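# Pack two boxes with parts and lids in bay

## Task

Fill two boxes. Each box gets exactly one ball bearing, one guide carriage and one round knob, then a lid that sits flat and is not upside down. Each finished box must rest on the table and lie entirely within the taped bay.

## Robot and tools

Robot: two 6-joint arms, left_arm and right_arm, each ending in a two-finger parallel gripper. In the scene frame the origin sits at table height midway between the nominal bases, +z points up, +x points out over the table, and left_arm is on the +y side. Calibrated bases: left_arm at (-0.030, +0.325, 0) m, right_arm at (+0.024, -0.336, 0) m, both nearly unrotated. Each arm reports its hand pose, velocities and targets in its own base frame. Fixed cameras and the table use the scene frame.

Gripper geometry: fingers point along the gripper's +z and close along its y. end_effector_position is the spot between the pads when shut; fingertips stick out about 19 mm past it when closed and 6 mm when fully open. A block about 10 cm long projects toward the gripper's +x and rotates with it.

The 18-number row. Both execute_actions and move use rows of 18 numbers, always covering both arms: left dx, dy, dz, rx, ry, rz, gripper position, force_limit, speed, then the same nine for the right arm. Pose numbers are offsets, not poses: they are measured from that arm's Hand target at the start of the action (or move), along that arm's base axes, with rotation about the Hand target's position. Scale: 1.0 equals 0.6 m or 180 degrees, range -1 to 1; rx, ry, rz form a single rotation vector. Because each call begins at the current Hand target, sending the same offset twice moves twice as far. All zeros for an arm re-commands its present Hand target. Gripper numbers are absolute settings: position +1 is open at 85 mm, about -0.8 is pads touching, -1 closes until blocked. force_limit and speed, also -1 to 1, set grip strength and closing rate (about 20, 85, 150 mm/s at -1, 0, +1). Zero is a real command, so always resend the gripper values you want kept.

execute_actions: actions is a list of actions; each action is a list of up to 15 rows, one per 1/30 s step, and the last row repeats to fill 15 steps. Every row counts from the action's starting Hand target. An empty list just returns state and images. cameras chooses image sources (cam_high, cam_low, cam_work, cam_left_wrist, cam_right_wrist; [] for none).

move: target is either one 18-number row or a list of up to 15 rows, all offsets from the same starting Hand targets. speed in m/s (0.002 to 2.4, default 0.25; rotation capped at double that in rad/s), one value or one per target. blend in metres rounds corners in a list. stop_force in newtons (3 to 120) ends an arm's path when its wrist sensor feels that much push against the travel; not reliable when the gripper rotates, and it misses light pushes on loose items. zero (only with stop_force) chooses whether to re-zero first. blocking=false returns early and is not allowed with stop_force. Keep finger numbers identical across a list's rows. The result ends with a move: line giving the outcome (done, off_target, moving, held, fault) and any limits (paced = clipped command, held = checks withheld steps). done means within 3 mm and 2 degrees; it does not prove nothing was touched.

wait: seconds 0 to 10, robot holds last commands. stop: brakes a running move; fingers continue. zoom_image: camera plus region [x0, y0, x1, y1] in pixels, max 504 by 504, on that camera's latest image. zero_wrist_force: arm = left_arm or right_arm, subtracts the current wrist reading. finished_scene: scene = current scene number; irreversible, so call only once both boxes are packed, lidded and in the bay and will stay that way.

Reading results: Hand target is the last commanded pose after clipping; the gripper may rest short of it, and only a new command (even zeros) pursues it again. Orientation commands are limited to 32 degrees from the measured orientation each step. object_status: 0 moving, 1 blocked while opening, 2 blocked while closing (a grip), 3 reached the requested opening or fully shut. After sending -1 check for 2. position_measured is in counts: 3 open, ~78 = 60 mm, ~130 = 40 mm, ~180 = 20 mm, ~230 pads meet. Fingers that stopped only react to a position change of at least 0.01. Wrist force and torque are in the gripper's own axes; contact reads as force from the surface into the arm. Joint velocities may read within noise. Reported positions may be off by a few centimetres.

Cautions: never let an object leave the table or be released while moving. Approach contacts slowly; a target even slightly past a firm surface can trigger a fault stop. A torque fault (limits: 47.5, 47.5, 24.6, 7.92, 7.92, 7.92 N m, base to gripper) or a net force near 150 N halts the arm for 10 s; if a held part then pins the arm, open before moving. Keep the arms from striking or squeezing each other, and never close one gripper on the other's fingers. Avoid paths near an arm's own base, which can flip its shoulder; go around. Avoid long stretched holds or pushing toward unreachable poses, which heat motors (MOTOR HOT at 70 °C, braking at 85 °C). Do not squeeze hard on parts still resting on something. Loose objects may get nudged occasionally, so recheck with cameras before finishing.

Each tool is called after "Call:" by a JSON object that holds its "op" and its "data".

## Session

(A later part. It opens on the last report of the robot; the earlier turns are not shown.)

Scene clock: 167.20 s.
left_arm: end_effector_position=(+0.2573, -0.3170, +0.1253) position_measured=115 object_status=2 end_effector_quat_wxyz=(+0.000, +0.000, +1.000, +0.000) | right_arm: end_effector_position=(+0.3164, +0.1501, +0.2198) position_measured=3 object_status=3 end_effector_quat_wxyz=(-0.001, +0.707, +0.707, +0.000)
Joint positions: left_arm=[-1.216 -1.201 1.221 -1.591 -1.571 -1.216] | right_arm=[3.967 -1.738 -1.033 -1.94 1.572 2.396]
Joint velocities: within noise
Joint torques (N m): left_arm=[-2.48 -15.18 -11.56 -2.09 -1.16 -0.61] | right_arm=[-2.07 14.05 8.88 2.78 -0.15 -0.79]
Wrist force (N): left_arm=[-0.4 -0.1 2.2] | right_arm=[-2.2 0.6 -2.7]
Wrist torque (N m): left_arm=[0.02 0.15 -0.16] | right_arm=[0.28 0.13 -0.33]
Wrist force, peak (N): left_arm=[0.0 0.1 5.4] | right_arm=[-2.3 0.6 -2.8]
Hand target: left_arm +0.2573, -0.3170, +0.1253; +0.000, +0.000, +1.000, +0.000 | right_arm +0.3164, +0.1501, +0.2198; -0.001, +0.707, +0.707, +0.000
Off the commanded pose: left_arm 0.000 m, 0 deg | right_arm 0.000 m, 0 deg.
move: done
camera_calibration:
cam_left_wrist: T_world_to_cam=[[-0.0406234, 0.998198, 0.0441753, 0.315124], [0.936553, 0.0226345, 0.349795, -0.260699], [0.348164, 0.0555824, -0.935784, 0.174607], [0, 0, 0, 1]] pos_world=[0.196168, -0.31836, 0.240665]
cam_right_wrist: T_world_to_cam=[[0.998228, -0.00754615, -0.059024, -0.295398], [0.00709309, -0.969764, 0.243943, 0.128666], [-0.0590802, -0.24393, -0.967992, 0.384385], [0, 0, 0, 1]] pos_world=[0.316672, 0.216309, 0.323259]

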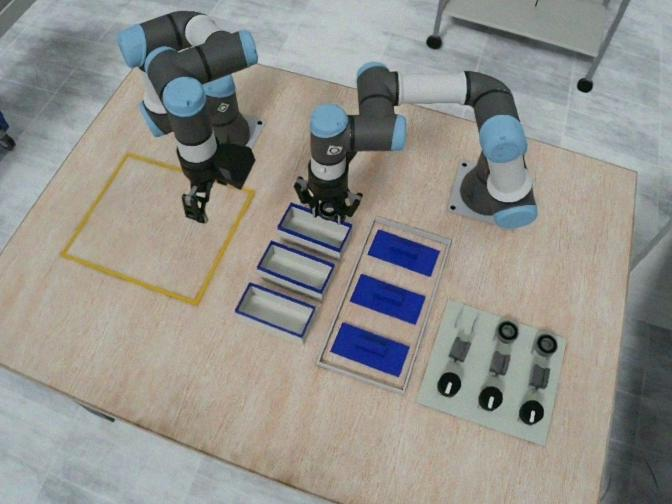

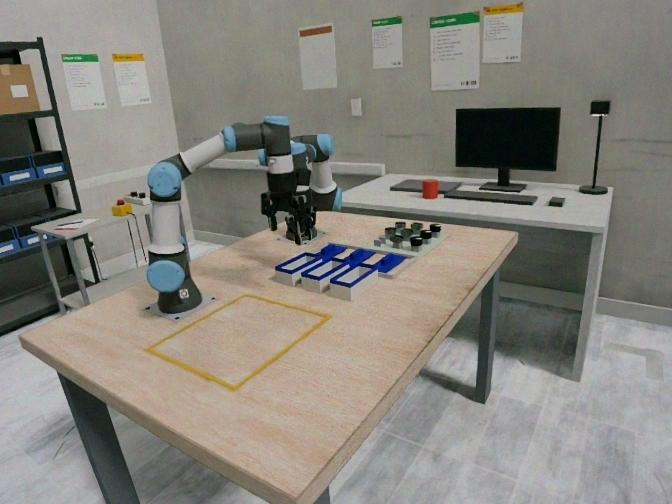

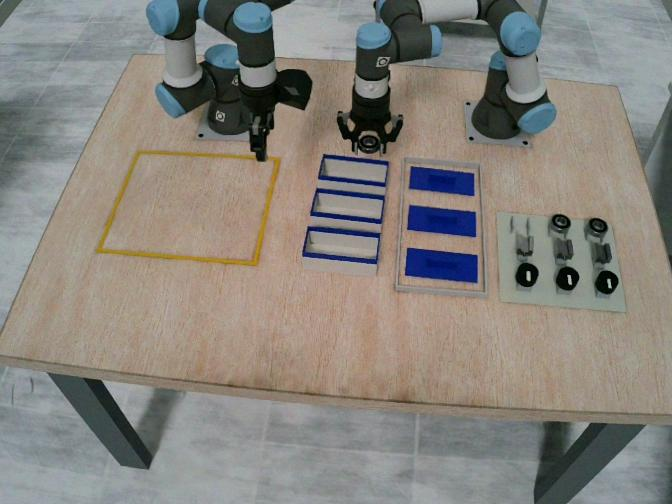

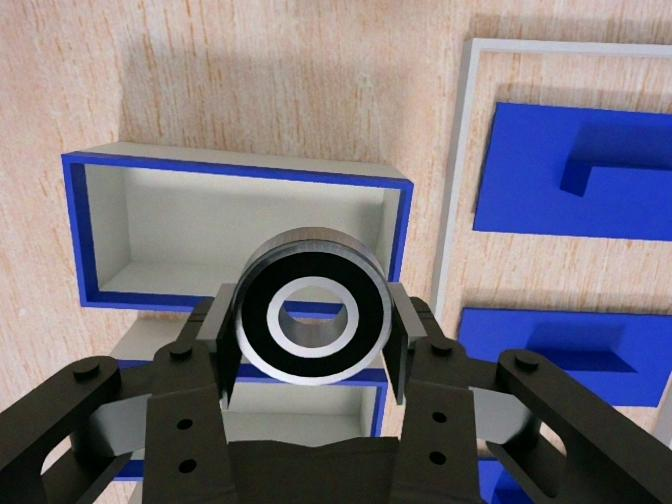

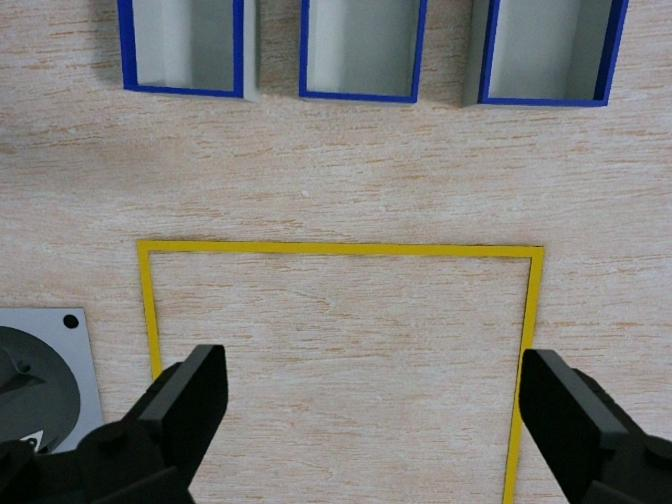

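Call:
{"op": "move", "data": {"target": [[0.0092,-0.025,-0.05,0,0,-0.0145,-1,-0.6,-1,0,0,0,0,0,0,1,1,1],[0.0092,-0.025,-0.1788,0,0,-0.0145,-1,-0.6,-1,0,0,0,0,0,0,1,1,1]], "speed": [0.1,0.08], "stop_force": 6}}

Call:
{"op": "zoom_image", "data": {"camera": "cam_work", "region": [290, 90, 430, 200]}}

Scene clock: 198.80 s.
left_arm: end_effector_position=(+0.2628, -0.3319, +0.0215) position_measured=115 object_status=2 end_effector_quat_wxyz=(+0.000, +0.023, +1.000, +0.000) | right_arm: end_effector_position=(+0.3164, +0.1501, +0.2198) position_measured=3 object_status=3 end_effector_quat_wxyz=(-0.001, +0.707, +0.707, +0.000)
Joint positions: left_arm=[-1.216 -1.036 1.474 -2.009 -1.571 -1.17] | right_arm=[3.967 -1.738 -1.033 -1.94 1.572 2.396]
Joint velocities: within noise
Joint torques (N m): left_arm=[-0.55 -20.97 -10.22 -1.02 0.51 0.09] | right_arm=[-2.02 14.11 9.34 2.77 0 -0.81]
Wrist force (N): left_arm=[-0.4 -0.1 2.3] | right_arm=[-2.2 0.8 -2.7]
Wrist torque (N m): left_arm=[0.01 0.14 -0.15] | right_arm=[0.31 0.14 -0.32]
Wrist force, peak (N): left_arm=[6.0 7.7 -68.6] | right_arm=[-2.2 0.7 -2.8]
Hand target: left_arm +0.2627, -0.3319, +0.0215; +0.000, +0.023, +1.000, +0.000 (not the last commanded pose) | right_arm +0.3164, +0.1501, +0.2198; -0.001, +0.707, +0.707, +0.000
Off the commanded pose: left_arm 0.004 m, 0 deg | right_arm 0.000 m, 0 deg.
move: contact (left_arm); path passed 1 of 2 targets
camera_calibration:
cam_left_wrist: T_world_to_cam=[[0.00491803, 0.998992, 0.044623, 0.323077], [0.93671, -0.0202239, 0.349522, -0.243411], [0.350072, 0.0400799, -0.935865, 0.0708452], [0, 0, 0, 1]] pos_world=[0.201616, -0.330513, 0.136962]
cam_right_wrist: T_world_to_cam=[[0.998228, -0.00754615, -0.059024, -0.295398], [0.00709309, -0.969764, 0.243943, 0.128666], [-0.0590802, -0.24393, -0.967992, 0.384385], [0, 0, 0, 1]] pos_world=[0.316672, 0.216309, 0.323259]

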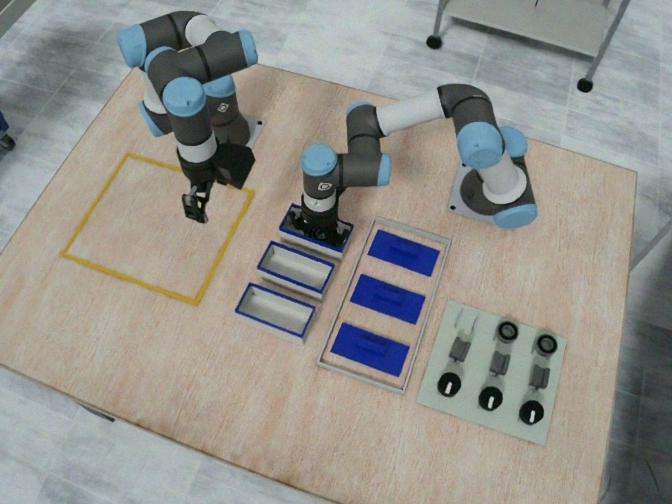

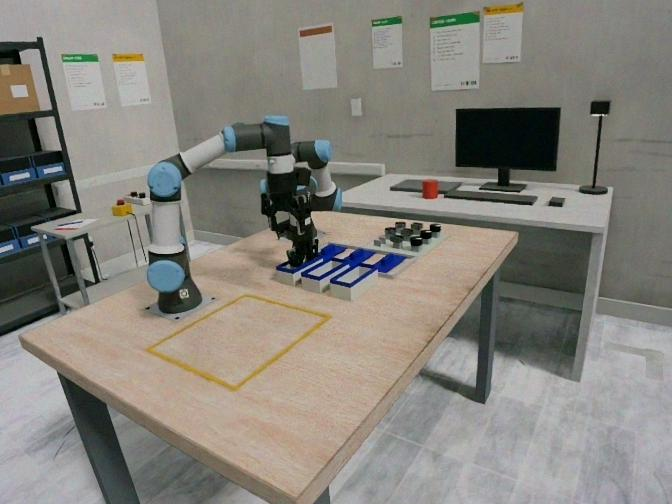

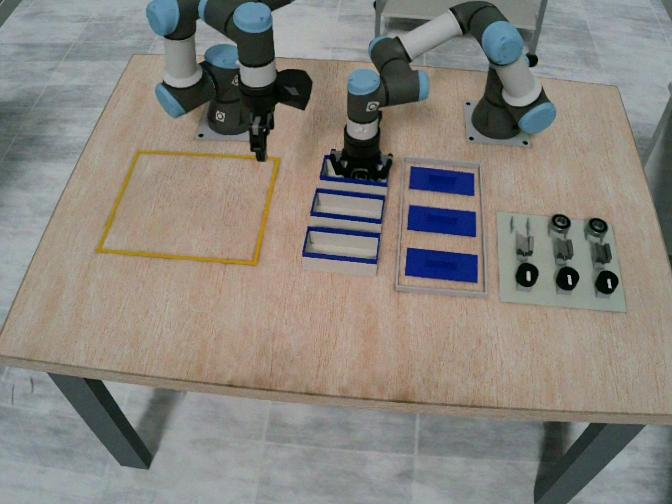

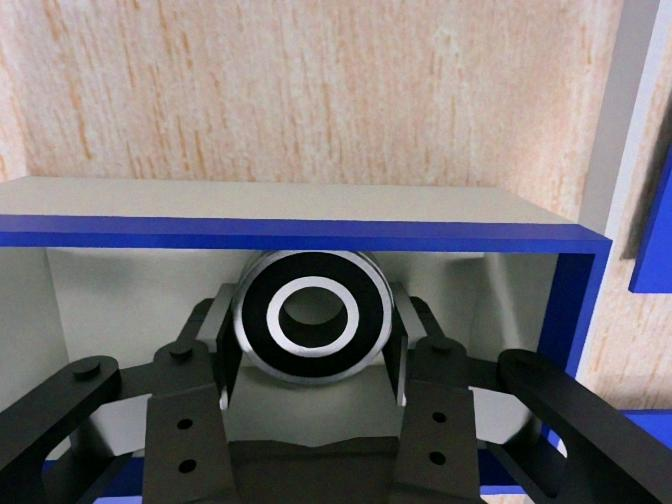

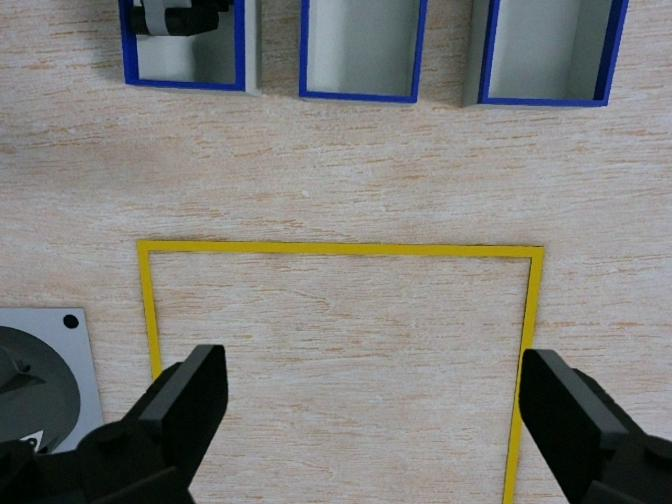

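Scaled by 3.600.

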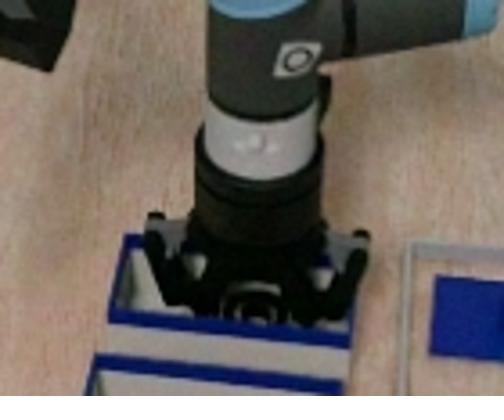

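Call:
{"op": "move", "data": {"target": [[0,0,0.003,0,0,0,-1,-0.6,-1,0,0,0,0,0,0,1,1,1],[0,0,0.003,0,0,0,0.47,-0.6,-1,0,0,0,0,0,0,1,1,1],[0,0,0.1,0,0,0,0.47,-0.6,-1,0,0,0,0,0,0,1,1,1],[0.003,-0.08,0.1,0,0,0,0.47,-0.6,-1,0,0,0,0,0,0,1,1,1],[0.003,-0.08,0.1,0,0,0,-0.8,-0.6,0,0,0,0,0,0,0,1,1,1]], "speed": [0.02,0.08,0.12,0.15,0.15], "cameras": ["cam_left_wrist","cam_right_wrist"]}}

Scene clock: 213.27 s.
left_arm: end_effector_position=(+0.2645, -0.3799, +0.0815) position_measured=229 object_status=0 end_effector_quat_wxyz=(+0.000, +0.023, +1.000, +0.000) | right_arm: end_effector_position=(+0.3164, +0.1501, +0.2198) position_measured=3 object_status=3 end_effector_quat_wxyz=(-0.001, +0.707, +0.707, +0.000)
Joint positions: left_arm=[-1.249 -0.928 1.002 -1.645 -1.571 -1.204] | right_arm=[3.967 -1.738 -1.033 -1.94 1.572 2.396]
Joint velocities: within noise
Joint torques (N m): left_arm=[-1.37 -18.79 -8.72 -1.06 0.1 -0.62] | right_arm=[-2.14 13.94 9.68 2.73 0.09 -0.77]
Wrist force (N): left_arm=[-0.6 -0.1 1.2] | right_arm=[-2.2 0.7 -2.7]
Wrist torque (N m): left_arm=[0.02 0.19 -0.15] | right_arm=[0.29 0.14 -0.33]
Wrist force, peak (N): left_arm=[-0.4 0.1 3.1] | right_arm=[-2.2 0.7 -2.8]
Hand target: left_arm +0.2645, -0.3799, +0.0815; +0.000, +0.023, +1.000, +0.000 | right_arm +0.3164, +0.1501, +0.2198; -0.001, +0.707, +0.707, +0.000
Off the commanded pose: left_arm 0.000 m, 0 deg | right_arm 0.000 m, 0 deg.
move: done
camera_calibration:
cam_left_wrist: T_world_to_cam=[[0.00492317, 0.998992, 0.0446245, 0.368341], [0.936743, -0.0202254, 0.349434, -0.267029], [0.349984, 0.0400813, -0.935898, 0.128315], [0, 0, 0, 1]] pos_world=[0.203416, -0.378513, 0.196962]
cam_right_wrist: T_world_to_cam=[[0.998228, -0.00754615, -0.059024, -0.295398], [0.00709309, -0.969764, 0.243943, 0.128666], [-0.0590802, -0.24393, -0.967992, 0.384385], [0, 0, 0, 1]] pos_world=[0.316672, 0.216309, 0.323259]
Images, in order (width x height): cam_left_wrist 672x504, cam_right_wrist 672x504.

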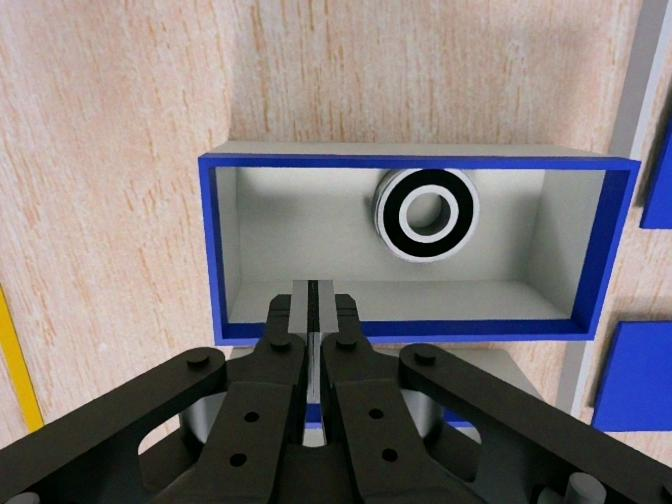

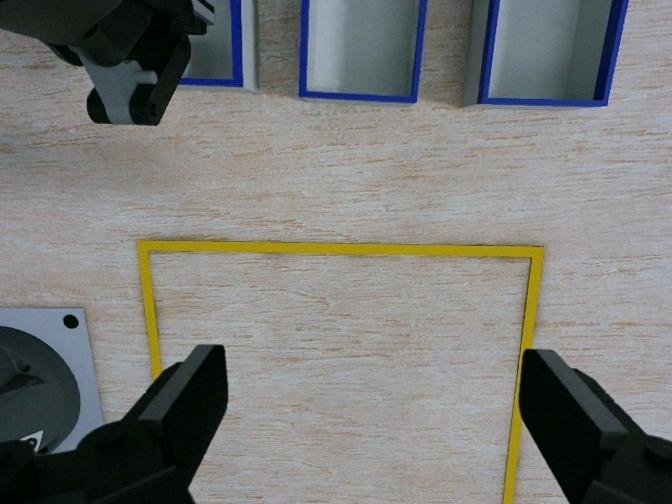

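Call:
{"op": "move", "data": {"target": [-0.0125,0.005,-0.09,0,0,0,-0.8,-0.6,0,0,0,0,0,0,0,1,1,1], "speed": 0.1, "stop_force": 8, "cameras": []}}

Call:
{"op": "move", "data": {"target": [0.002,0.083,0,0,0,0,-0.8,-0.6,0,0,0,0,0,0,0,1,1,1], "speed": 0.05, "stop_force": 4, "cameras": ["cam_left_wrist"]}}

Scene clock: 223.93 s.
left_arm: end_effector_position=(+0.2570, -0.3769, +0.0275) position_measured=229 object_status=3 end_effector_quat_wxyz=(+0.000, +0.023, +1.000, +0.000) | right_arm: end_effector_position=(+0.3164, +0.1501, +0.2198) position_measured=3 object_status=3 end_effector_quat_wxyz=(-0.001, +0.707, +0.707, +0.000)
Joint positions: left_arm=[-1.264 -0.911 1.232 -1.892 -1.571 -1.218] | right_arm=[3.967 -1.738 -1.033 -1.94 1.572 2.396]
Joint velocities: within noise
Joint torques (N m): left_arm=[1.39 -19.99 -7.93 -2.8 0.88 0.56] | right_arm=[-1.96 13.75 10.04 2.65 0.16 -0.81]
Wrist force (N): left_arm=[-0.3 0.1 1.1] | right_arm=[-2.0 0.6 -2.7]
Wrist torque (N m): left_arm=[0.04 0.14 -0.16] | right_arm=[0.27 0.12 -0.33]
Wrist force, peak (N): left_arm=[-0.1 0.2 2.6] | right_arm=[-2.3 0.8 -2.7]
Hand target: left_arm +0.2570, -0.3769, +0.0275; +0.000, +0.023, +1.000, +0.000 | right_arm +0.3164, +0.1501, +0.2198; -0.001, +0.707, +0.707, +0.000
Off the commanded pose: left_arm 0.000 m, 0 deg | right_arm 0.000 m, 0 deg.
move: done
No camera images: "cameras" was empty.

Scene clock: 225.87 s.
left_arm: end_effector_position=(+0.2582, -0.3270, +0.0275) position_measured=229 object_status=3 end_effector_quat_wxyz=(+0.000, +0.023, +1.000, +0.000) | right_arm: end_effector_position=(+0.3164, +0.1501, +0.2198) position_measured=3 object_status=3 end_effector_quat_wxyz=(-0.001, +0.707, +0.707, +0.000)
Joint positions: left_arm=[-1.222 -1.073 1.502 -2 -1.571 -1.177] | right_arm=[3.967 -1.738 -1.033 -1.94 1.572 2.396]
Joint velocities: within noise
Joint torques (N m): left_arm=[-2.43 -18.98 -7.58 -1.28 0.9 -0.4] | right_arm=[-2.03 13.8 10.05 2.65 0.21 -0.79]
Wrist force (N): left_arm=[-0.5 0.1 1.3] | right_arm=[-2.1 0.7 -2.8]
Wrist torque (N m): left_arm=[0.03 0.17 -0.15] | right_arm=[0.29 0.12 -0.32]
Wrist force, peak (N): left_arm=[-0.7 -0.3 1.3] | right_arm=[-2.2 0.7 -2.7]
Hand target: left_arm +0.2582, -0.3271, +0.0275; +0.000, +0.023, +1.000, +0.000 | right_arm +0.3164, +0.1501, +0.2198; -0.001, +0.707, +0.707, +0.000
Off the commanded pose: left_arm 0.000 m, 0 deg | right_arm 0.000 m, 0 deg.
move: done
camera_calibration:
cam_left_wrist: T_world_to_cam=[[0.00501677, 0.99899, 0.0446596, 0.318011], [0.93671, -0.0203291, 0.349517, -0.24123], [0.350071, 0.0400796, -0.935865, 0.0778433], [0, 0, 0, 1]] pos_world=[0.197116, -0.325714, 0.142962]
Images, in order (width x height): cam_left_wrist 672x504.

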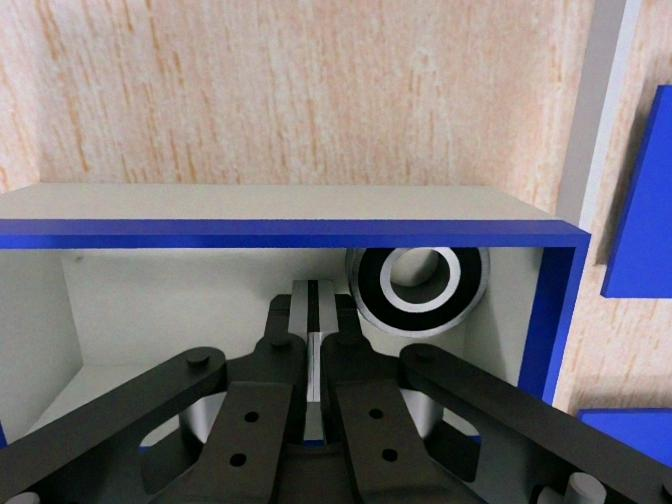

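Call:
{"op": "move", "data": {"target": [0,0.005,0,0,0,0,-0.8,-0.6,0,0,0,0,0,0,0,1,1,1], "speed": 0.04, "stop_force": 5, "cameras": ["cam_left_wrist"]}}

Call:
{"op": "move", "data": {"target": [[0,-0.01,0.13,0,0,0,-0.8,-0.6,0,0,0,0,0,0,0,1,1,1],[0.1,0.3,0.13,0,0,0.0145,-0.8,-0.6,0,0,0,0,0,0,0,1,1,1],[0.415,0.576,0.12,0,0,0.0145,-0.8,-0.6,0,0,0,0,0,0,0,1,1,1],[0.415,0.576,0.12,0,0,0.0145,0.575,1,0.5,0,0,0,0,0,0,1,1,1]], "speed": [0.15,0.35,0.35,0.2], "blend": [0.04,0.1,0,0], "cameras": ["cam_left_wrist"]}}

Scene clock: 233.43 s.
left_arm: end_effector_position=(+0.2583, -0.3241, +0.0275) position_measured=229 object_status=3 end_effector_quat_wxyz=(+0.000, +0.023, +1.000, +0.000) | right_arm: end_effector_position=(+0.3164, +0.1501, +0.2198) position_measured=3 object_status=3 end_effector_quat_wxyz=(-0.001, +0.707, +0.707, +0.000)
Joint positions: left_arm=[-1.22 -1.082 1.517 -2.006 -1.571 -1.174] | right_arm=[3.967 -1.738 -1.033 -1.94 1.572 2.396]
Joint velocities: within noise
Joint torques (N m): left_arm=[-0.86 -15.42 -10.03 -0.78 0.83 -0.5] | right_arm=[-1.87 13.64 10.48 2.65 0.25 -0.78]
Wrist force (N): left_arm=[-0.5 -0.3 1.2] | right_arm=[-2.1 0.6 -2.7]
Wrist torque (N m): left_arm=[0.03 0.15 -0.15] | right_arm=[0.27 0.12 -0.33]
Wrist force, peak (N): left_arm=[-0.5 0.0 1.4] | right_arm=[-2.2 0.7 -2.8]
Hand target: left_arm +0.2582, -0.3241, +0.0275; +0.000, +0.023, +1.000, +0.000 | right_arm +0.3164, +0.1501, +0.2198; -0.001, +0.707, +0.707, +0.000
Off the commanded pose: left_arm 0.000 m, 0 deg | right_arm 0.000 m, 0 deg.
move: done
camera_calibration:
cam_left_wrist: T_world_to_cam=[[0.00495279, 0.998996, 0.0445294, 0.315047], [0.936709, -0.0202237, 0.349523, -0.241136], [0.350073, 0.03998, -0.935869, 0.0776913], [0, 0, 0, 1]] pos_world=[0.197116, -0.322713, 0.142963]
Images, in order (width x height): cam_left_wrist 672x504.

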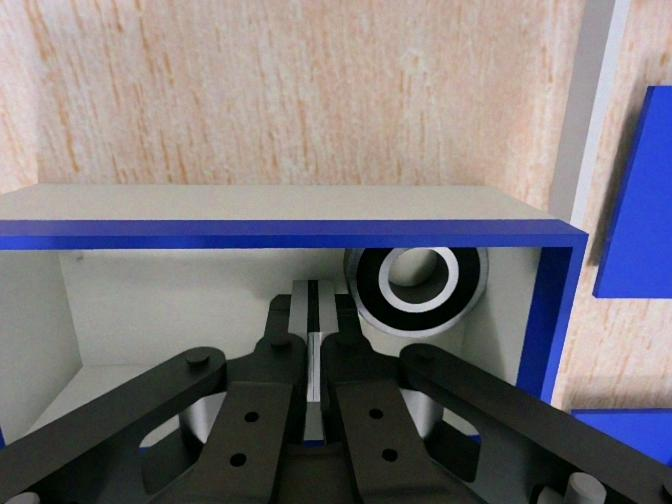

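Scene clock: 236.87 s.
left_arm: end_effector_position=(+0.5072, +0.0215, +0.0995) position_measured=56 object_status=0 end_effector_quat_wxyz=(+0.000, +0.000, +1.000, +0.000) | right_arm: end_effector_position=(+0.3164, +0.1501, +0.2198) position_measured=3 object_status=3 end_effector_quat_wxyz=(-0.001, +0.707, +0.707, +0.000)
Joint positions: left_arm=[-0.219 -0.607 0.33 -1.294 -1.571 -0.219] | right_arm=[3.967 -1.738 -1.033 -1.94 1.572 2.396]
Joint velocities: within noise
Joint torques (N m): left_arm=[1.68 -22.3 -10.52 -0.87 -1.1 -0.46] | right_arm=[-1.9 13.72 10.32 2.67 0.27 -0.8]
Wrist force (N): left_arm=[-0.8 -0.2 1.5] | right_arm=[-2.2 0.7 -2.7]
Wrist torque (N m): left_arm=[0.00 0.21 -0.16] | right_arm=[0.29 0.14 -0.33]
Wrist force, peak (N): left_arm=[-2.5 2.4 1.7] | right_arm=[-2.1 0.7 -2.8]
Hand target: left_arm +0.5072, +0.0215, +0.0995; +0.000, +0.000, +1.000, +0.000 | right_arm +0.3164, +0.1501, +0.2198; -0.001, +0.707, +0.707, +0.000
Off the commanded pose: left_arm 0.000 m, 0 deg | right_arm 0.000 m, 0 deg.
move: done; blend cut to 0.0391 m at target 1, 0.0977 m at target 2
camera_calibration:
cam_left_wrist: T_world_to_cam=[[-0.0405605, 0.99818, 0.044632, -0.0116003], [0.936669, 0.0224338, 0.349497, -0.493492], [0.34786, 0.0559812, -0.935874, 0.0448462], [0, 0, 0, 1]] pos_world=[0.446168, 0.0201395, 0.214962]
Images, in order (width x height): cam_left_wrist 672x504.

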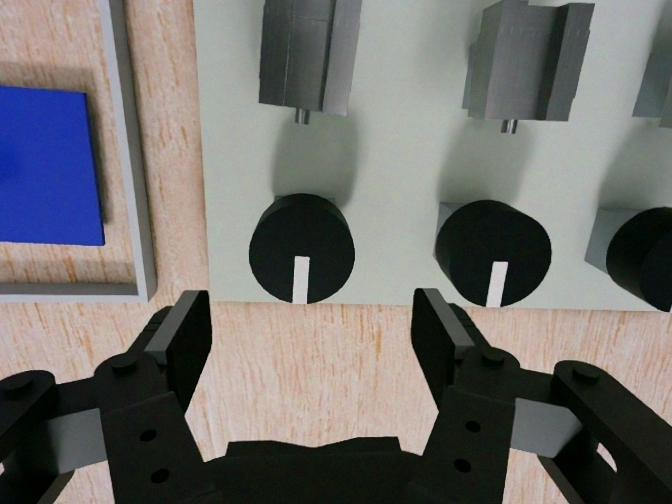

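Call:
{"op": "move", "data": {"target": [0.0023,-0.008,-0.1,0,0,0,0.575,1,0.5,0,0,0,0,0,0,1,1,1], "speed": 0.12, "stop_force": 10, "cameras": ["cam_left_wrist","cam_work"]}}

Call:
{"op": "zoom_image", "data": {"camera": "cam_work", "region": [490, 190, 600, 310]}}

Scene clock: 244.20 s.
left_arm: end_effector_position=(+0.5086, +0.0167, +0.0395) position_measured=56 object_status=3 end_effector_quat_wxyz=(+0.000, +0.000, +1.000, +0.000) | right_arm: end_effector_position=(+0.3164, +0.1501, +0.2198) position_measured=3 object_status=3 end_effector_quat_wxyz=(-0.001, +0.707, +0.707, +0.000)
Joint positions: left_arm=[-0.227 -0.653 0.703 -1.621 -1.571 -0.227] | right_arm=[3.967 -1.738 -1.033 -1.94 1.572 2.396]
Joint velocities: within noise
Joint torques (N m): left_arm=[0.97 -21.77 -8.53 -2.76 -0.32 0.65] | right_arm=[-2.11 13.69 10.22 2.64 0.19 -0.85]
Wrist force (N): left_arm=[-0.8 0.2 1.4] | right_arm=[-2.2 0.5 -2.7]
Wrist torque (N m): left_arm=[0.06 0.21 -0.16] | right_arm=[0.27 0.14 -0.33]
Wrist force, peak (N): left_arm=[-0.5 0.0 3.0] | right_arm=[-2.2 0.6 -2.8]
Hand target: left_arm +0.5086, +0.0167, +0.0395; +0.000, +0.000, +1.000, +0.000 | right_arm +0.3164, +0.1501, +0.2198; -0.001, +0.707, +0.707, +0.000
Off the commanded pose: left_arm 0.000 m, 0 deg | right_arm 0.000 m, 0 deg.
move: done
camera_calibration:
cam_left_wrist: T_world_to_cam=[[-0.0405553, 0.99818, 0.044634, -0.00408091], [0.936669, 0.0224283, 0.349497, -0.473632], [0.34786, 0.0559812, -0.935874, -0.0114898], [0, 0, 0, 1]] pos_world=[0.447468, 0.0153395, 0.154962]
Images, in order (width x height): cam_work 672x504, cam_left_wrist 672x504.

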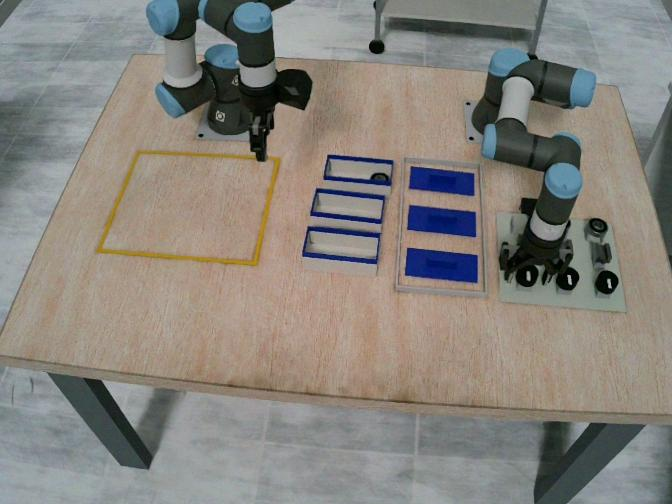

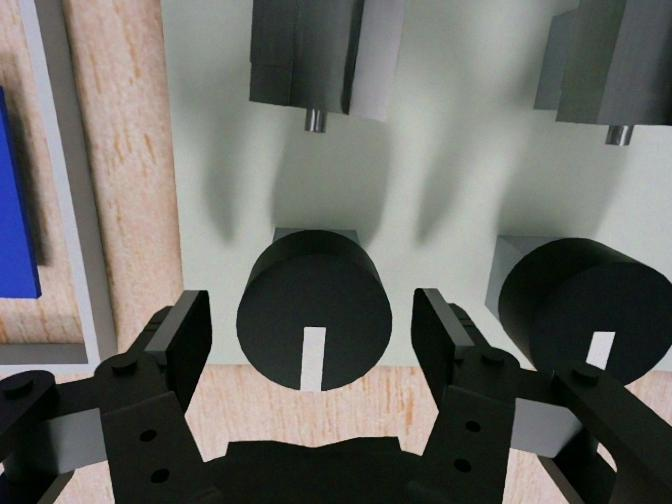

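Scaled by 4.200.

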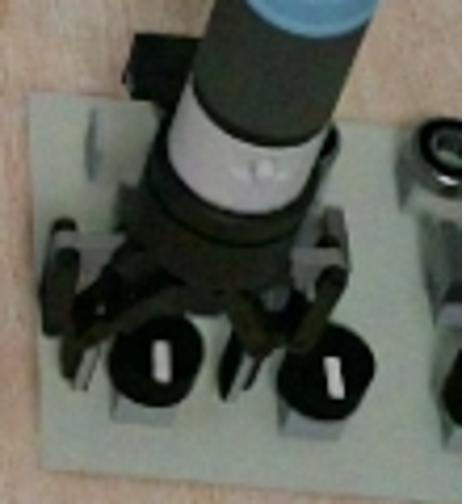

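Call:
{"op": "move", "data": {"target": [[-0.0015,0.001,-0.007,0,0,0,0.575,1,0.5,0,0,0,0,0,0,1,1,1],[-0.0015,0.001,-0.007,0,0,0,-1,-0.6,-1,0,0,0,0,0,0,1,1,1],[-0.0015,0.001,0.13,0,0,0,-1,-0.6,-1,0,0,0,0,0,0,1,1,1],[-0.3,-0.28,0.14,0,0,0,-1,-0.6,-1,0,0,0,0,0,0,1,1,1],[-0.415,-0.645,0.12,0,0,-0.0145,-1,-0.6,-1,0,0,0,0,0,0,1,1,1]], "speed": [0.1,0.1,0.12,0.35,0.35], "blend": [0,0,0.04,0.1,0], "cameras": ["cam_left_wrist"]}}

Scene clock: 254.40 s.
left_arm: end_effector_position=(+0.2596, -0.3703, +0.1116) position_measured=121 object_status=2 end_effector_quat_wxyz=(+0.000, +0.023, +1.000, +0.000) | right_arm: end_effector_position=(+0.3164, +0.1501, +0.2198) position_measured=3 object_status=3 end_effector_quat_wxyz=(-0.001, +0.707, +0.707, +0.000)
Joint positions: left_arm=[-1.253 -0.987 0.959 -1.543 -1.571 -1.208] | right_arm=[3.967 -1.738 -1.033 -1.94 1.572 2.396]
Joint velocities: within noise
Joint torques (N m): left_arm=[-2.1 -18.1 -11.22 -1.28 -0.29 -0.61] | right_arm=[-1.85 13.45 10.14 2.63 0.22 -0.81]
Wrist force (N): left_arm=[-0.6 0.1 1.8] | right_arm=[-2.1 0.7 -2.7]
Wrist torque (N m): left_arm=[0.04 0.18 -0.15] | right_arm=[0.29 0.13 -0.33]
Wrist force, peak (N): left_arm=[-0.5 0.2 4.1] | right_arm=[-2.2 0.7 -2.8]
Hand target: left_arm +0.2596, -0.3703, +0.1115; +0.000, +0.023, +1.000, +0.000 | right_arm +0.3164, +0.1501, +0.2198; -0.001, +0.707, +0.707, +0.000
Off the commanded pose: left_arm 0.000 m, 0 deg | right_arm 0.000 m, 0 deg.
move: done
camera_calibration:
cam_left_wrist: T_world_to_cam=[[0.00492872, 0.999006, 0.0443076, 0.357512], [0.936708, -0.0201237, 0.349532, -0.272706], [0.350076, 0.0397806, -0.935876, 0.157589], [0, 0, 0, 1]] pos_world=[0.198516, -0.368913, 0.226963]
Images, in order (width x height): cam_left_wrist 672x504.

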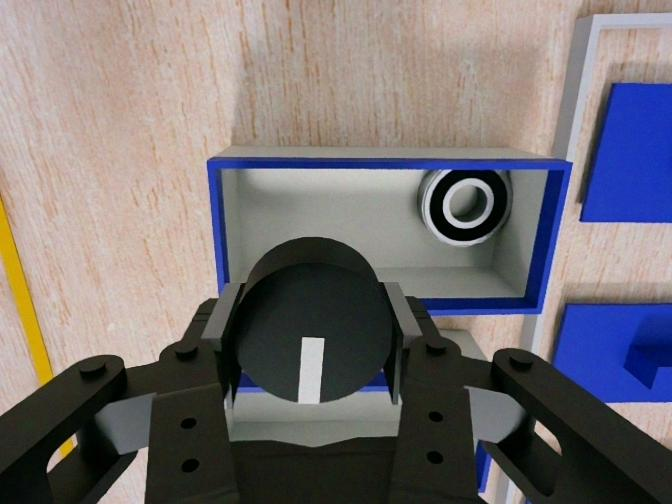

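Call:
{"op": "move", "data": {"target": [[0,-0.007,-0.12,0,0,0,-1,-0.6,-1,0,0,0,0,0,0,1,1,1],[0,-0.007,-0.155,0,0,0,-1,-0.6,-1,0,0,0,0,0,0,1,1,1]], "speed": [0.12,0.025], "stop_force": 6, "cameras": ["cam_left_wrist"]}}

Scene clock: 262.57 s.
left_arm: end_effector_position=(+0.2596, -0.3745, +0.0361) position_measured=121 object_status=2 end_effector_quat_wxyz=(+0.000, +0.023, +1.000, +0.000) | right_arm: end_effector_position=(+0.3164, +0.1501, +0.2198) position_measured=3 object_status=3 end_effector_quat_wxyz=(-0.001, +0.707, +0.707, +0.000)
Joint positions: left_arm=[-1.256 -0.924 1.213 -1.86 -1.571 -1.211] | right_arm=[3.967 -1.738 -1.033 -1.94 1.572 2.396]
Joint velocities: within noise
Joint torques (N m): left_arm=[-1.7 -22.81 -8.33 -2.89 -0.12 -0.28] | right_arm=[-1.94 13.41 10.13 2.63 0.26 -0.83]
Wrist force (N): left_arm=[-0.4 0.0 1.6] | right_arm=[-2.0 0.7 -2.6]
Wrist torque (N m): left_arm=[0.02 0.14 -0.16] | right_arm=[0.29 0.11 -0.33]
Wrist force, peak (N): left_arm=[-0.2 2.4 -10.4] | right_arm=[-2.2 0.7 -2.8]
Hand target: left_arm +0.2596, -0.3745, +0.0361; +0.000, +0.023, +1.000, +0.000 (not the last commanded pose) | right_arm +0.3164, +0.1501, +0.2198; -0.001, +0.707, +0.707, +0.000
Off the commanded pose: left_arm 0.018 m, 0 deg | right_arm 0.000 m, 0 deg.
move: contact (left_arm); path passed 1 of 2 targets
camera_calibration:
cam_left_wrist: T_world_to_cam=[[0.00498754, 0.999, 0.0444359, 0.36502], [0.936709, -0.0202236, 0.349525, -0.246437], [0.350074, 0.0398802, -0.935873, 0.0871343], [0, 0, 0, 1]] pos_world=[0.198516, -0.373114, 0.151463]
Images, in order (width x height): cam_left_wrist 672x504.

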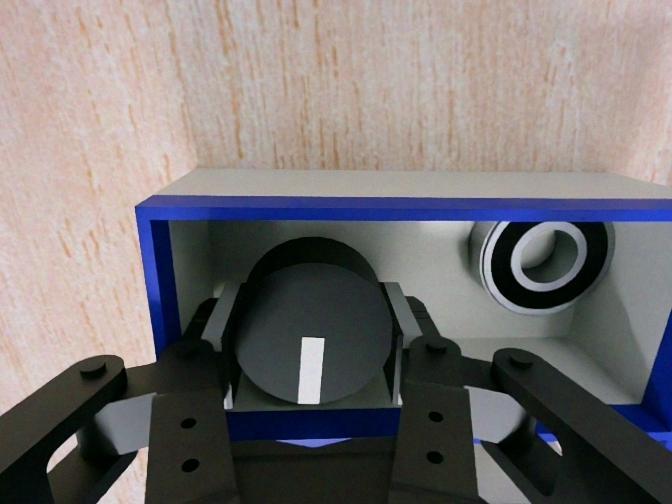

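Call:
{"op": "move", "data": {"target": [[-0.003,0.0145,0.006,0,0,0,-1,-0.6,-1,0,0,0,0,0,0,1,1,1],[-0.003,0.0145,-0.02,0,0,0,-1,-0.6,-1,0,0,0,0,0,0,1,1,1]], "speed": [0.05,0.025], "cameras": ["cam_left_wrist"]}}

Scene clock: 277.57 s.
left_arm: end_effector_position=(+0.2579, -0.3660, +0.0244) position_measured=121 object_status=2 end_effector_quat_wxyz=(+0.000, +0.023, +1.000, -0.001) end_effector_velocity=(+0.000, +0.002, -0.002) end_effector_angular_velocity=(+0.008, +0.003, +0.001) | right_arm: end_effector_position=(+0.3164, +0.1501, +0.2198) position_measured=3 object_status=3 end_effector_quat_wxyz=(-0.001, +0.707, +0.707, +0.000)
Joint positions: left_arm=[-1.254 -0.943 1.304 -1.933 -1.571 -1.208] | right_arm=[3.967 -1.738 -1.033 -1.94 1.572 2.396]
Joint velocities: left_arm=[0.001 0.003 0 0.006 -0.001 0] | right_arm=[within noise]
Joint torques (N m): left_arm=[-3.44 18.86 9.7 6.58 0.98 -0.66] | right_arm=[-1.79 13.29 9.96 2.62 0.22 -0.87]
Wrist force (N): left_arm=[1.7 9.6 -74.2] | right_arm=[-2.2 0.6 -2.6]
Wrist torque (N m): left_arm=[3.39 0.28 -0.02] | right_arm=[0.27 0.14 -0.32]
Wrist force, peak (N): left_arm=[4.2 15.2 -75.7] | right_arm=[-2.2 0.7 -2.8]
Hand target: left_arm +0.2578, -0.3658, +0.0241; +0.000, +0.023, +1.000, +0.000 | right_arm +0.3164, +0.1501, +0.2198; -0.001, +0.707, +0.707, +0.000
Off the commanded pose: left_arm 0.000 m, 0 deg | right_arm 0.000 m, 0 deg.
move: done
camera_calibration:
cam_left_wrist: T_world_to_cam=[[0.00491201, 0.999043, 0.043456, 0.357124], [0.936593, -0.0198229, 0.349857, -0.240367], [0.350383, 0.0389821, -0.935795, 0.0760763], [0, 0, 0, 1]] pos_world=[0.196716, -0.364513, 0.139767]
Images, in order (width x height): cam_left_wrist 672x504.

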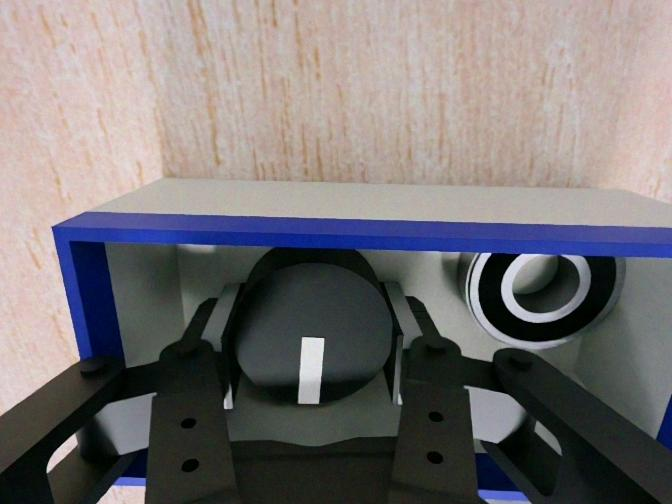

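Call:
{"op": "move", "data": {"target": [0,0.0,0.03,0,0,0,-1,-0.6,-1,0,0,0,0,0,0,1,1,1], "speed": 0.1, "cameras": ["cam_left_wrist"]}}

Call:
{"op": "zoom_image", "data": {"camera": "cam_left_wrist", "region": [0, 0, 504, 504]}}

Scene clock: 281.73 s.
left_arm: end_effector_position=(+0.2583, -0.3671, +0.0261) position_measured=121 object_status=2 end_effector_quat_wxyz=(+0.001, +0.023, +1.000, -0.003) | right_arm: end_effector_position=(+0.3164, +0.1501, +0.2198) position_measured=3 object_status=3 end_effector_quat_wxyz=(-0.001, +0.707, +0.707, +0.000)
Joint positions: left_arm=[-1.254 -0.945 1.301 -1.932 -1.571 -1.208] | right_arm=[3.967 -1.738 -1.033 -1.94 1.572 2.396]
Joint velocities: within noise
Joint torques (N m): left_arm=[-1.19 -5.71 -0.73 0.49 -0.01 0] | right_arm=[-1.98 13.43 10.07 2.53 0.18 -0.83]
Wrist force (N): left_arm=[-1.4 5.6 -32.3] | right_arm=[-2.1 0.7 -2.7]
Wrist torque (N m): left_arm=[1.63 0.28 -0.18] | right_arm=[0.29 0.13 -0.32]
Wrist force, peak (N): left_arm=[2.6 12.2 -84.3] | right_arm=[-2.2 0.8 -2.7]
Hand target: left_arm +0.2583, -0.3671, +0.0261; +0.001, +0.023, +1.000, -0.003 (not the last commanded pose) | right_arm +0.3164, +0.1501, +0.2198; -0.001, +0.707, +0.707, +0.000
Tool commands: left_gripper/position=-1.0 left_gripper/force_limit=-0.6 left_gripper/speed=-1.0 right_gripper/position=+1.0 right_gripper/force_limit=+1.0 right_gripper/speed=+1.0
Off the commanded pose: left_arm 0.016 m, 0 deg | right_arm 0.000 m, 0 deg.
TORQUE FAULT: the external load on joint 4 (wrist 1) of the left arm reached its load limit, and that arm stopped. A torque fault puts only its own arm into a fault stop. That arm's remaining commands of this call were not run. That arm may still press on what stopped it. That arm is still stopped at the end of this call. That arm stays stopped for about 10 more seconds. Until then a move that you send moves the other arm only, and its call returns only when the move has ended. Once the stop has ended, the next robot result says so. If the stop ends while you think or write, that arm runs what you send next, counted from a new Hand target: where the arm stands when the stop ends. While its stop runs, that arm takes no new command, but its gripper still runs the gripper command that each later call begins with. Until it ends, the stop uses up actions while you think or wait. An arm that is not stopped still takes commands.
move: fault (left_arm)
camera_calibration:
cam_left_wrist: T_world_to_cam=[[0.00481051, 0.999229, 0.0389642, 0.358373], [0.936108, -0.018203, 0.351241, -0.24064], [0.351679, 0.0347851, -0.935474, 0.0757097], [0, 0, 0, 1]] pos_world=[0.196915, -0.36511, 0.141383]
Images, in order (width x height): cam_left_wrist 672x504.

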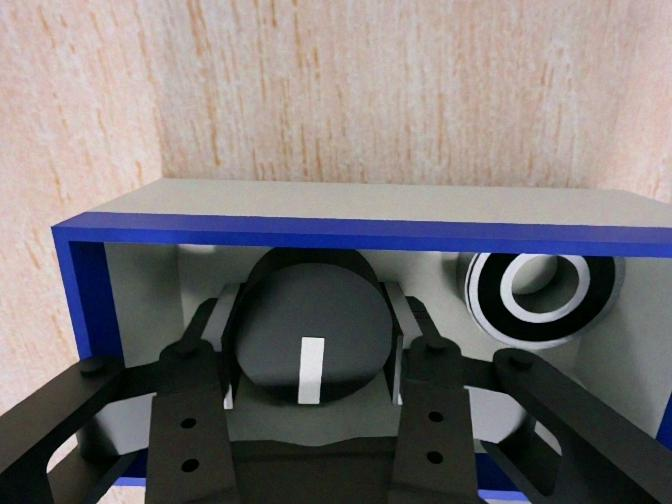

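Scaled by 1.000.

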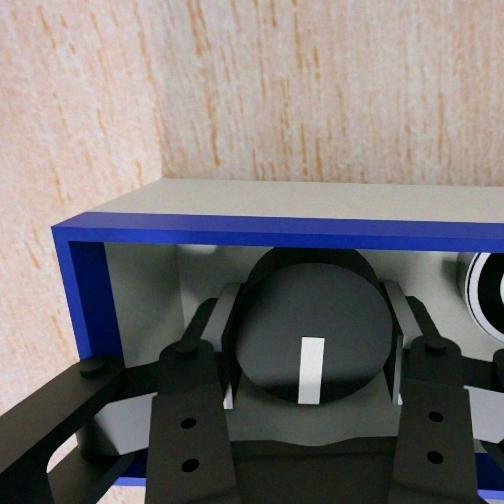

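Call:
{"op": "wait", "data": {"seconds": 8, "cameras": ["cam_left_wrist"]}}

Scene clock: 297.93 s.
left_arm: end_effector_position=(+0.2583, -0.3671, +0.0261) position_measured=121 object_status=2 end_effector_quat_wxyz=(+0.001, +0.023, +1.000, -0.003) | right_arm: end_effector_position=(+0.3164, +0.1501, +0.2198) position_measured=3 object_status=3 end_effector_quat_wxyz=(-0.001, +0.707, +0.707, +0.000)
Joint positions: left_arm=[-1.254 -0.945 1.301 -1.932 -1.571 -1.208] | right_arm=[3.967 -1.738 -1.033 -1.94 1.572 2.396]
Joint velocities: within noise
Joint torques (N m): left_arm=[-1.47 -5.28 -1.03 0.55 -0.02 -0.02] | right_arm=[-2.01 12.84 9.77 2.52 0.13 -0.91]
Wrist force (N): left_arm=[-1.3 5.5 -32.0] | right_arm=[-2.2 0.6 -2.6]
Wrist torque (N m): left_arm=[1.63 0.28 -0.19] | right_arm=[0.27 0.14 -0.33]
Wrist force, peak (N): left_arm=[-1.3 5.5 -32.5] | right_arm=[-2.2 0.8 -2.9]
Hand target: left_arm +0.2583, -0.3671, +0.0261; +0.001, +0.023, +1.000, -0.003 (not the last commanded pose) | right_arm +0.3164, +0.1501, +0.2198; -0.001, +0.707, +0.707, +0.000
Tool commands: left_gripper/position=-1.0 left_gripper/force_limit=-0.6 left_gripper/speed=-1.0 right_gripper/position=+1.0 right_gripper/force_limit=+1.0 right_gripper/speed=+1.0
Off the commanded pose: left_arm 0.016 m, 0 deg | right_arm 0.000 m, 0 deg.
TORQUE FAULT, CONTINUED: the left arm's stop, for the torque fault of joint 4 (wrist 1) that an earlier result reported, is over. The rest of the stop counts as 20 of the actions that you can send in this scene. That arm's target is now where it stood when the stop ended, not its last command. That arm keeps its grip as last carried out and accepts commands again: back off and push less far. That arm stops again whenever a joint's load reaches its limit.
wait: 8.00 s; at rest from the start
camera_calibration:
cam_left_wrist: T_world_to_cam=[[0.00481051, 0.999229, 0.0389642, 0.358373], [0.936108, -0.018203, 0.351241, -0.24064], [0.351679, 0.0347851, -0.935474, 0.0757097], [0, 0, 0, 1]] pos_world=[0.196915, -0.36511, 0.141383]
Images, in order (width x height): cam_left_wrist 672x504.

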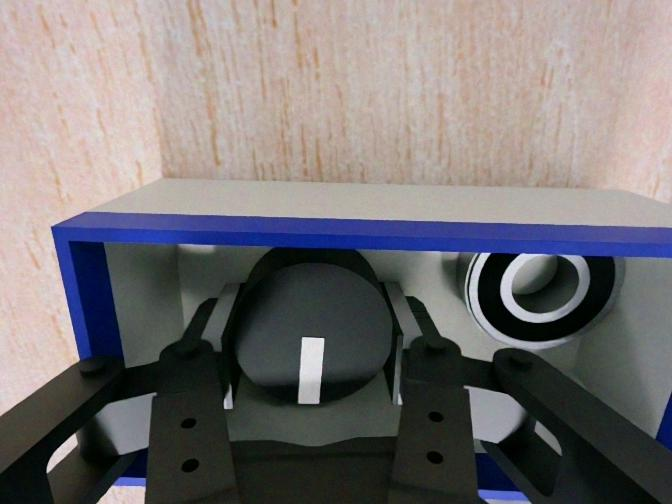

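Call:
{"op": "move", "data": {"target": [[0,0.002,0.04,0,0,0,-1,-0.6,-1,0,0,0,0,0,0,1,1,1],[0,0.022,0.04,0,0,0,-1,-0.6,-1,0,0,0,0,0,0,1,1,1]], "speed": 0.08, "cameras": []}}

Call:
{"op": "move", "data": {"target": [0,0.0,-0.048,0,0,0,-1,-0.6,-1,0,0,0,0,0,0,1,1,1], "speed": 0.025, "stop_force": 5, "cameras": ["cam_left_wrist"]}}

Scene clock: 304.03 s.
left_arm: end_effector_position=(+0.2583, -0.3539, +0.0501) position_measured=121 object_status=2 end_effector_quat_wxyz=(+0.001, +0.023, +1.000, -0.003) | right_arm: end_effector_position=(+0.3164, +0.1501, +0.2198) position_measured=3 object_status=3 end_effector_quat_wxyz=(-0.001, +0.707, +0.707, +0.000)
Joint positions: left_arm=[-1.244 -1.023 1.311 -1.865 -1.571 -1.199] | right_arm=[3.967 -1.738 -1.033 -1.94 1.572 2.396]
Joint velocities: within noise
Joint torques (N m): left_arm=[-1.12 -21.01 -8.39 -1.5 0.07 -0.36] | right_arm=[-1.97 13.07 9.74 2.47 0.07 -0.88]
Wrist force (N): left_arm=[-0.5 -0.1 1.6] | right_arm=[-2.1 0.7 -2.7]
Wrist torque (N m): left_arm=[0.01 0.17 -0.16] | right_arm=[0.29 0.12 -0.33]
Wrist force, peak (N): left_arm=[-1.6 3.9 -29.9] | right_arm=[-2.2 0.6 -2.9]
Hand target: left_arm +0.2583, -0.3539, +0.0501; +0.001, +0.023, +1.000, -0.003 | right_arm +0.3164, +0.1501, +0.2198; -0.001, +0.707, +0.707, +0.000
Off the commanded pose: left_arm 0.000 m, 0 deg | right_arm 0.000 m, 0 deg.
move: done
No camera images: "cameras" was empty.

Scene clock: 305.97 s.
left_arm: end_effector_position=(+0.2583, -0.3539, +0.0214) position_measured=121 object_status=2 end_effector_quat_wxyz=(+0.001, +0.023, +1.000, -0.003) | right_arm: end_effector_position=(+0.3164, +0.1501, +0.2198) position_measured=3 object_status=3 end_effector_quat_wxyz=(-0.001, +0.707, +0.707, +0.000)
Joint positions: left_arm=[-1.244 -0.982 1.387 -1.982 -1.571 -1.198] | right_arm=[3.967 -1.738 -1.033 -1.94 1.572 2.396]
Joint velocities: within noise
Joint torques (N m): left_arm=[-0.78 -19.11 -8.67 -0.54 0.4 0.46] | right_arm=[-1.88 13.01 9.77 2.47 0.13 -0.9]
Wrist force (N): left_arm=[-1.3 -1.4 -2.8] | right_arm=[-2.1 0.6 -2.6]
Wrist torque (N m): left_arm=[-0.05 0.15 -0.14] | right_arm=[0.28 0.13 -0.33]
Wrist force, peak (N): left_arm=[0.9 3.4 -15.7] | right_arm=[-2.2 0.7 -2.7]
Hand target: left_arm +0.2583, -0.3539, +0.0214; +0.001, +0.023, +1.000, -0.003 | right_arm +0.3164, +0.1501, +0.2198; -0.001, +0.707, +0.707, +0.000
Off the commanded pose: left_arm 0.000 m, 0 deg | right_arm 0.000 m, 0 deg.
move: contact (left_arm)
camera_calibration:
cam_left_wrist: T_world_to_cam=[[0.00484546, 0.999232, 0.0388711, 0.345373], [0.936075, -0.0182063, 0.35133, -0.238756], [0.351768, 0.0346839, -0.935444, 0.0707974], [0, 0, 0, 1]] pos_world=[0.196915, -0.35191, 0.136684]
Images, in order (width x height): cam_left_wrist 672x504.

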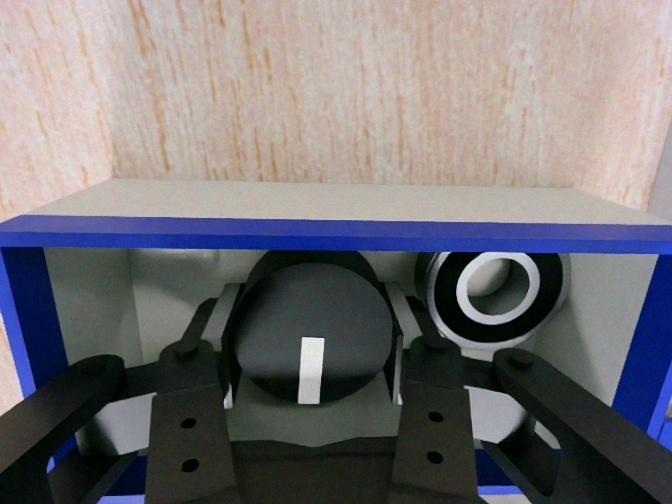

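Call:
{"op": "move", "data": {"target": [[0,0,0.001,0,0,0,0.3,0,-1,0,0,0,0,0,0,1,1,1],[0,0,0.001,0,0,0,0.31,0,-1,0,0,0,0,0,0,1,1,1],[0,0,0.12,0,0,0,0.31,0,-1,0,0,0,0,0,0,1,1,1],[0,0,0.12,0,0,0,-0.8,0,0,0,0,0,0,0,0,1,1,1]], "speed": [0.03,0.03,0.1,0.1], "cameras": ["cam_left_wrist"]}}

Call:
{"op": "zoom_image", "data": {"camera": "cam_left_wrist", "region": [100, 100, 604, 400]}}

Scene clock: 322.03 s.
left_arm: end_effector_position=(+0.2583, -0.3539, +0.0934) position_measured=229 object_status=0 end_effector_quat_wxyz=(+0.001, +0.023, +1.000, -0.003) | right_arm: end_effector_position=(+0.3164, +0.1501, +0.2198) position_measured=3 object_status=3 end_effector_quat_wxyz=(-0.001, +0.707, +0.707, +0.000)
Joint positions: left_arm=[-1.244 -1.06 1.162 -1.68 -1.571 -1.198] | right_arm=[3.967 -1.738 -1.033 -1.94 1.572 2.396]
Joint velocities: within noise
Joint torques (N m): left_arm=[0.29 -20.98 -10.55 -1.05 -0.63 0.53] | right_arm=[-2.05 12.78 9.7 2.45 0.05 -0.92]
Wrist force (N): left_arm=[-0.5 0.0 1.0] | right_arm=[-2.1 0.6 -2.8]
Wrist torque (N m): left_arm=[0.02 0.18 -0.16] | right_arm=[0.28 0.13 -0.33]
Wrist force, peak (N): left_arm=[-1.1 -1.5 -3.0] | right_arm=[-2.2 0.7 -2.8]
Hand target: left_arm +0.2583, -0.3539, +0.0934; +0.001, +0.023, +1.000, -0.003 | right_arm +0.3164, +0.1501, +0.2198; -0.001, +0.707, +0.707, +0.000
Off the commanded pose: left_arm 0.000 m, 0 deg | right_arm 0.000 m, 0 deg.
move: done
camera_calibration:
cam_left_wrist: T_world_to_cam=[[0.00484546, 0.999232, 0.0388711, 0.34257], [0.936075, -0.0182063, 0.35133, -0.264086], [0.351768, 0.0346839, -0.935444, 0.138243], [0, 0, 0, 1]] pos_world=[0.196915, -0.35191, 0.208784]
Images, in order (width x height): cam_left_wrist 672x504.

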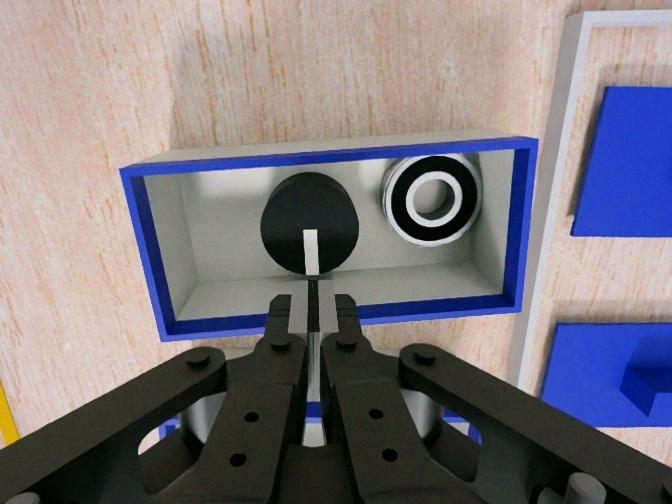

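Scaled by 1.000.

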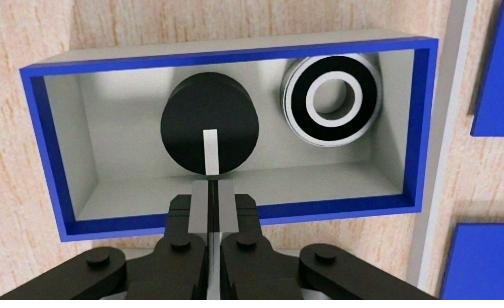

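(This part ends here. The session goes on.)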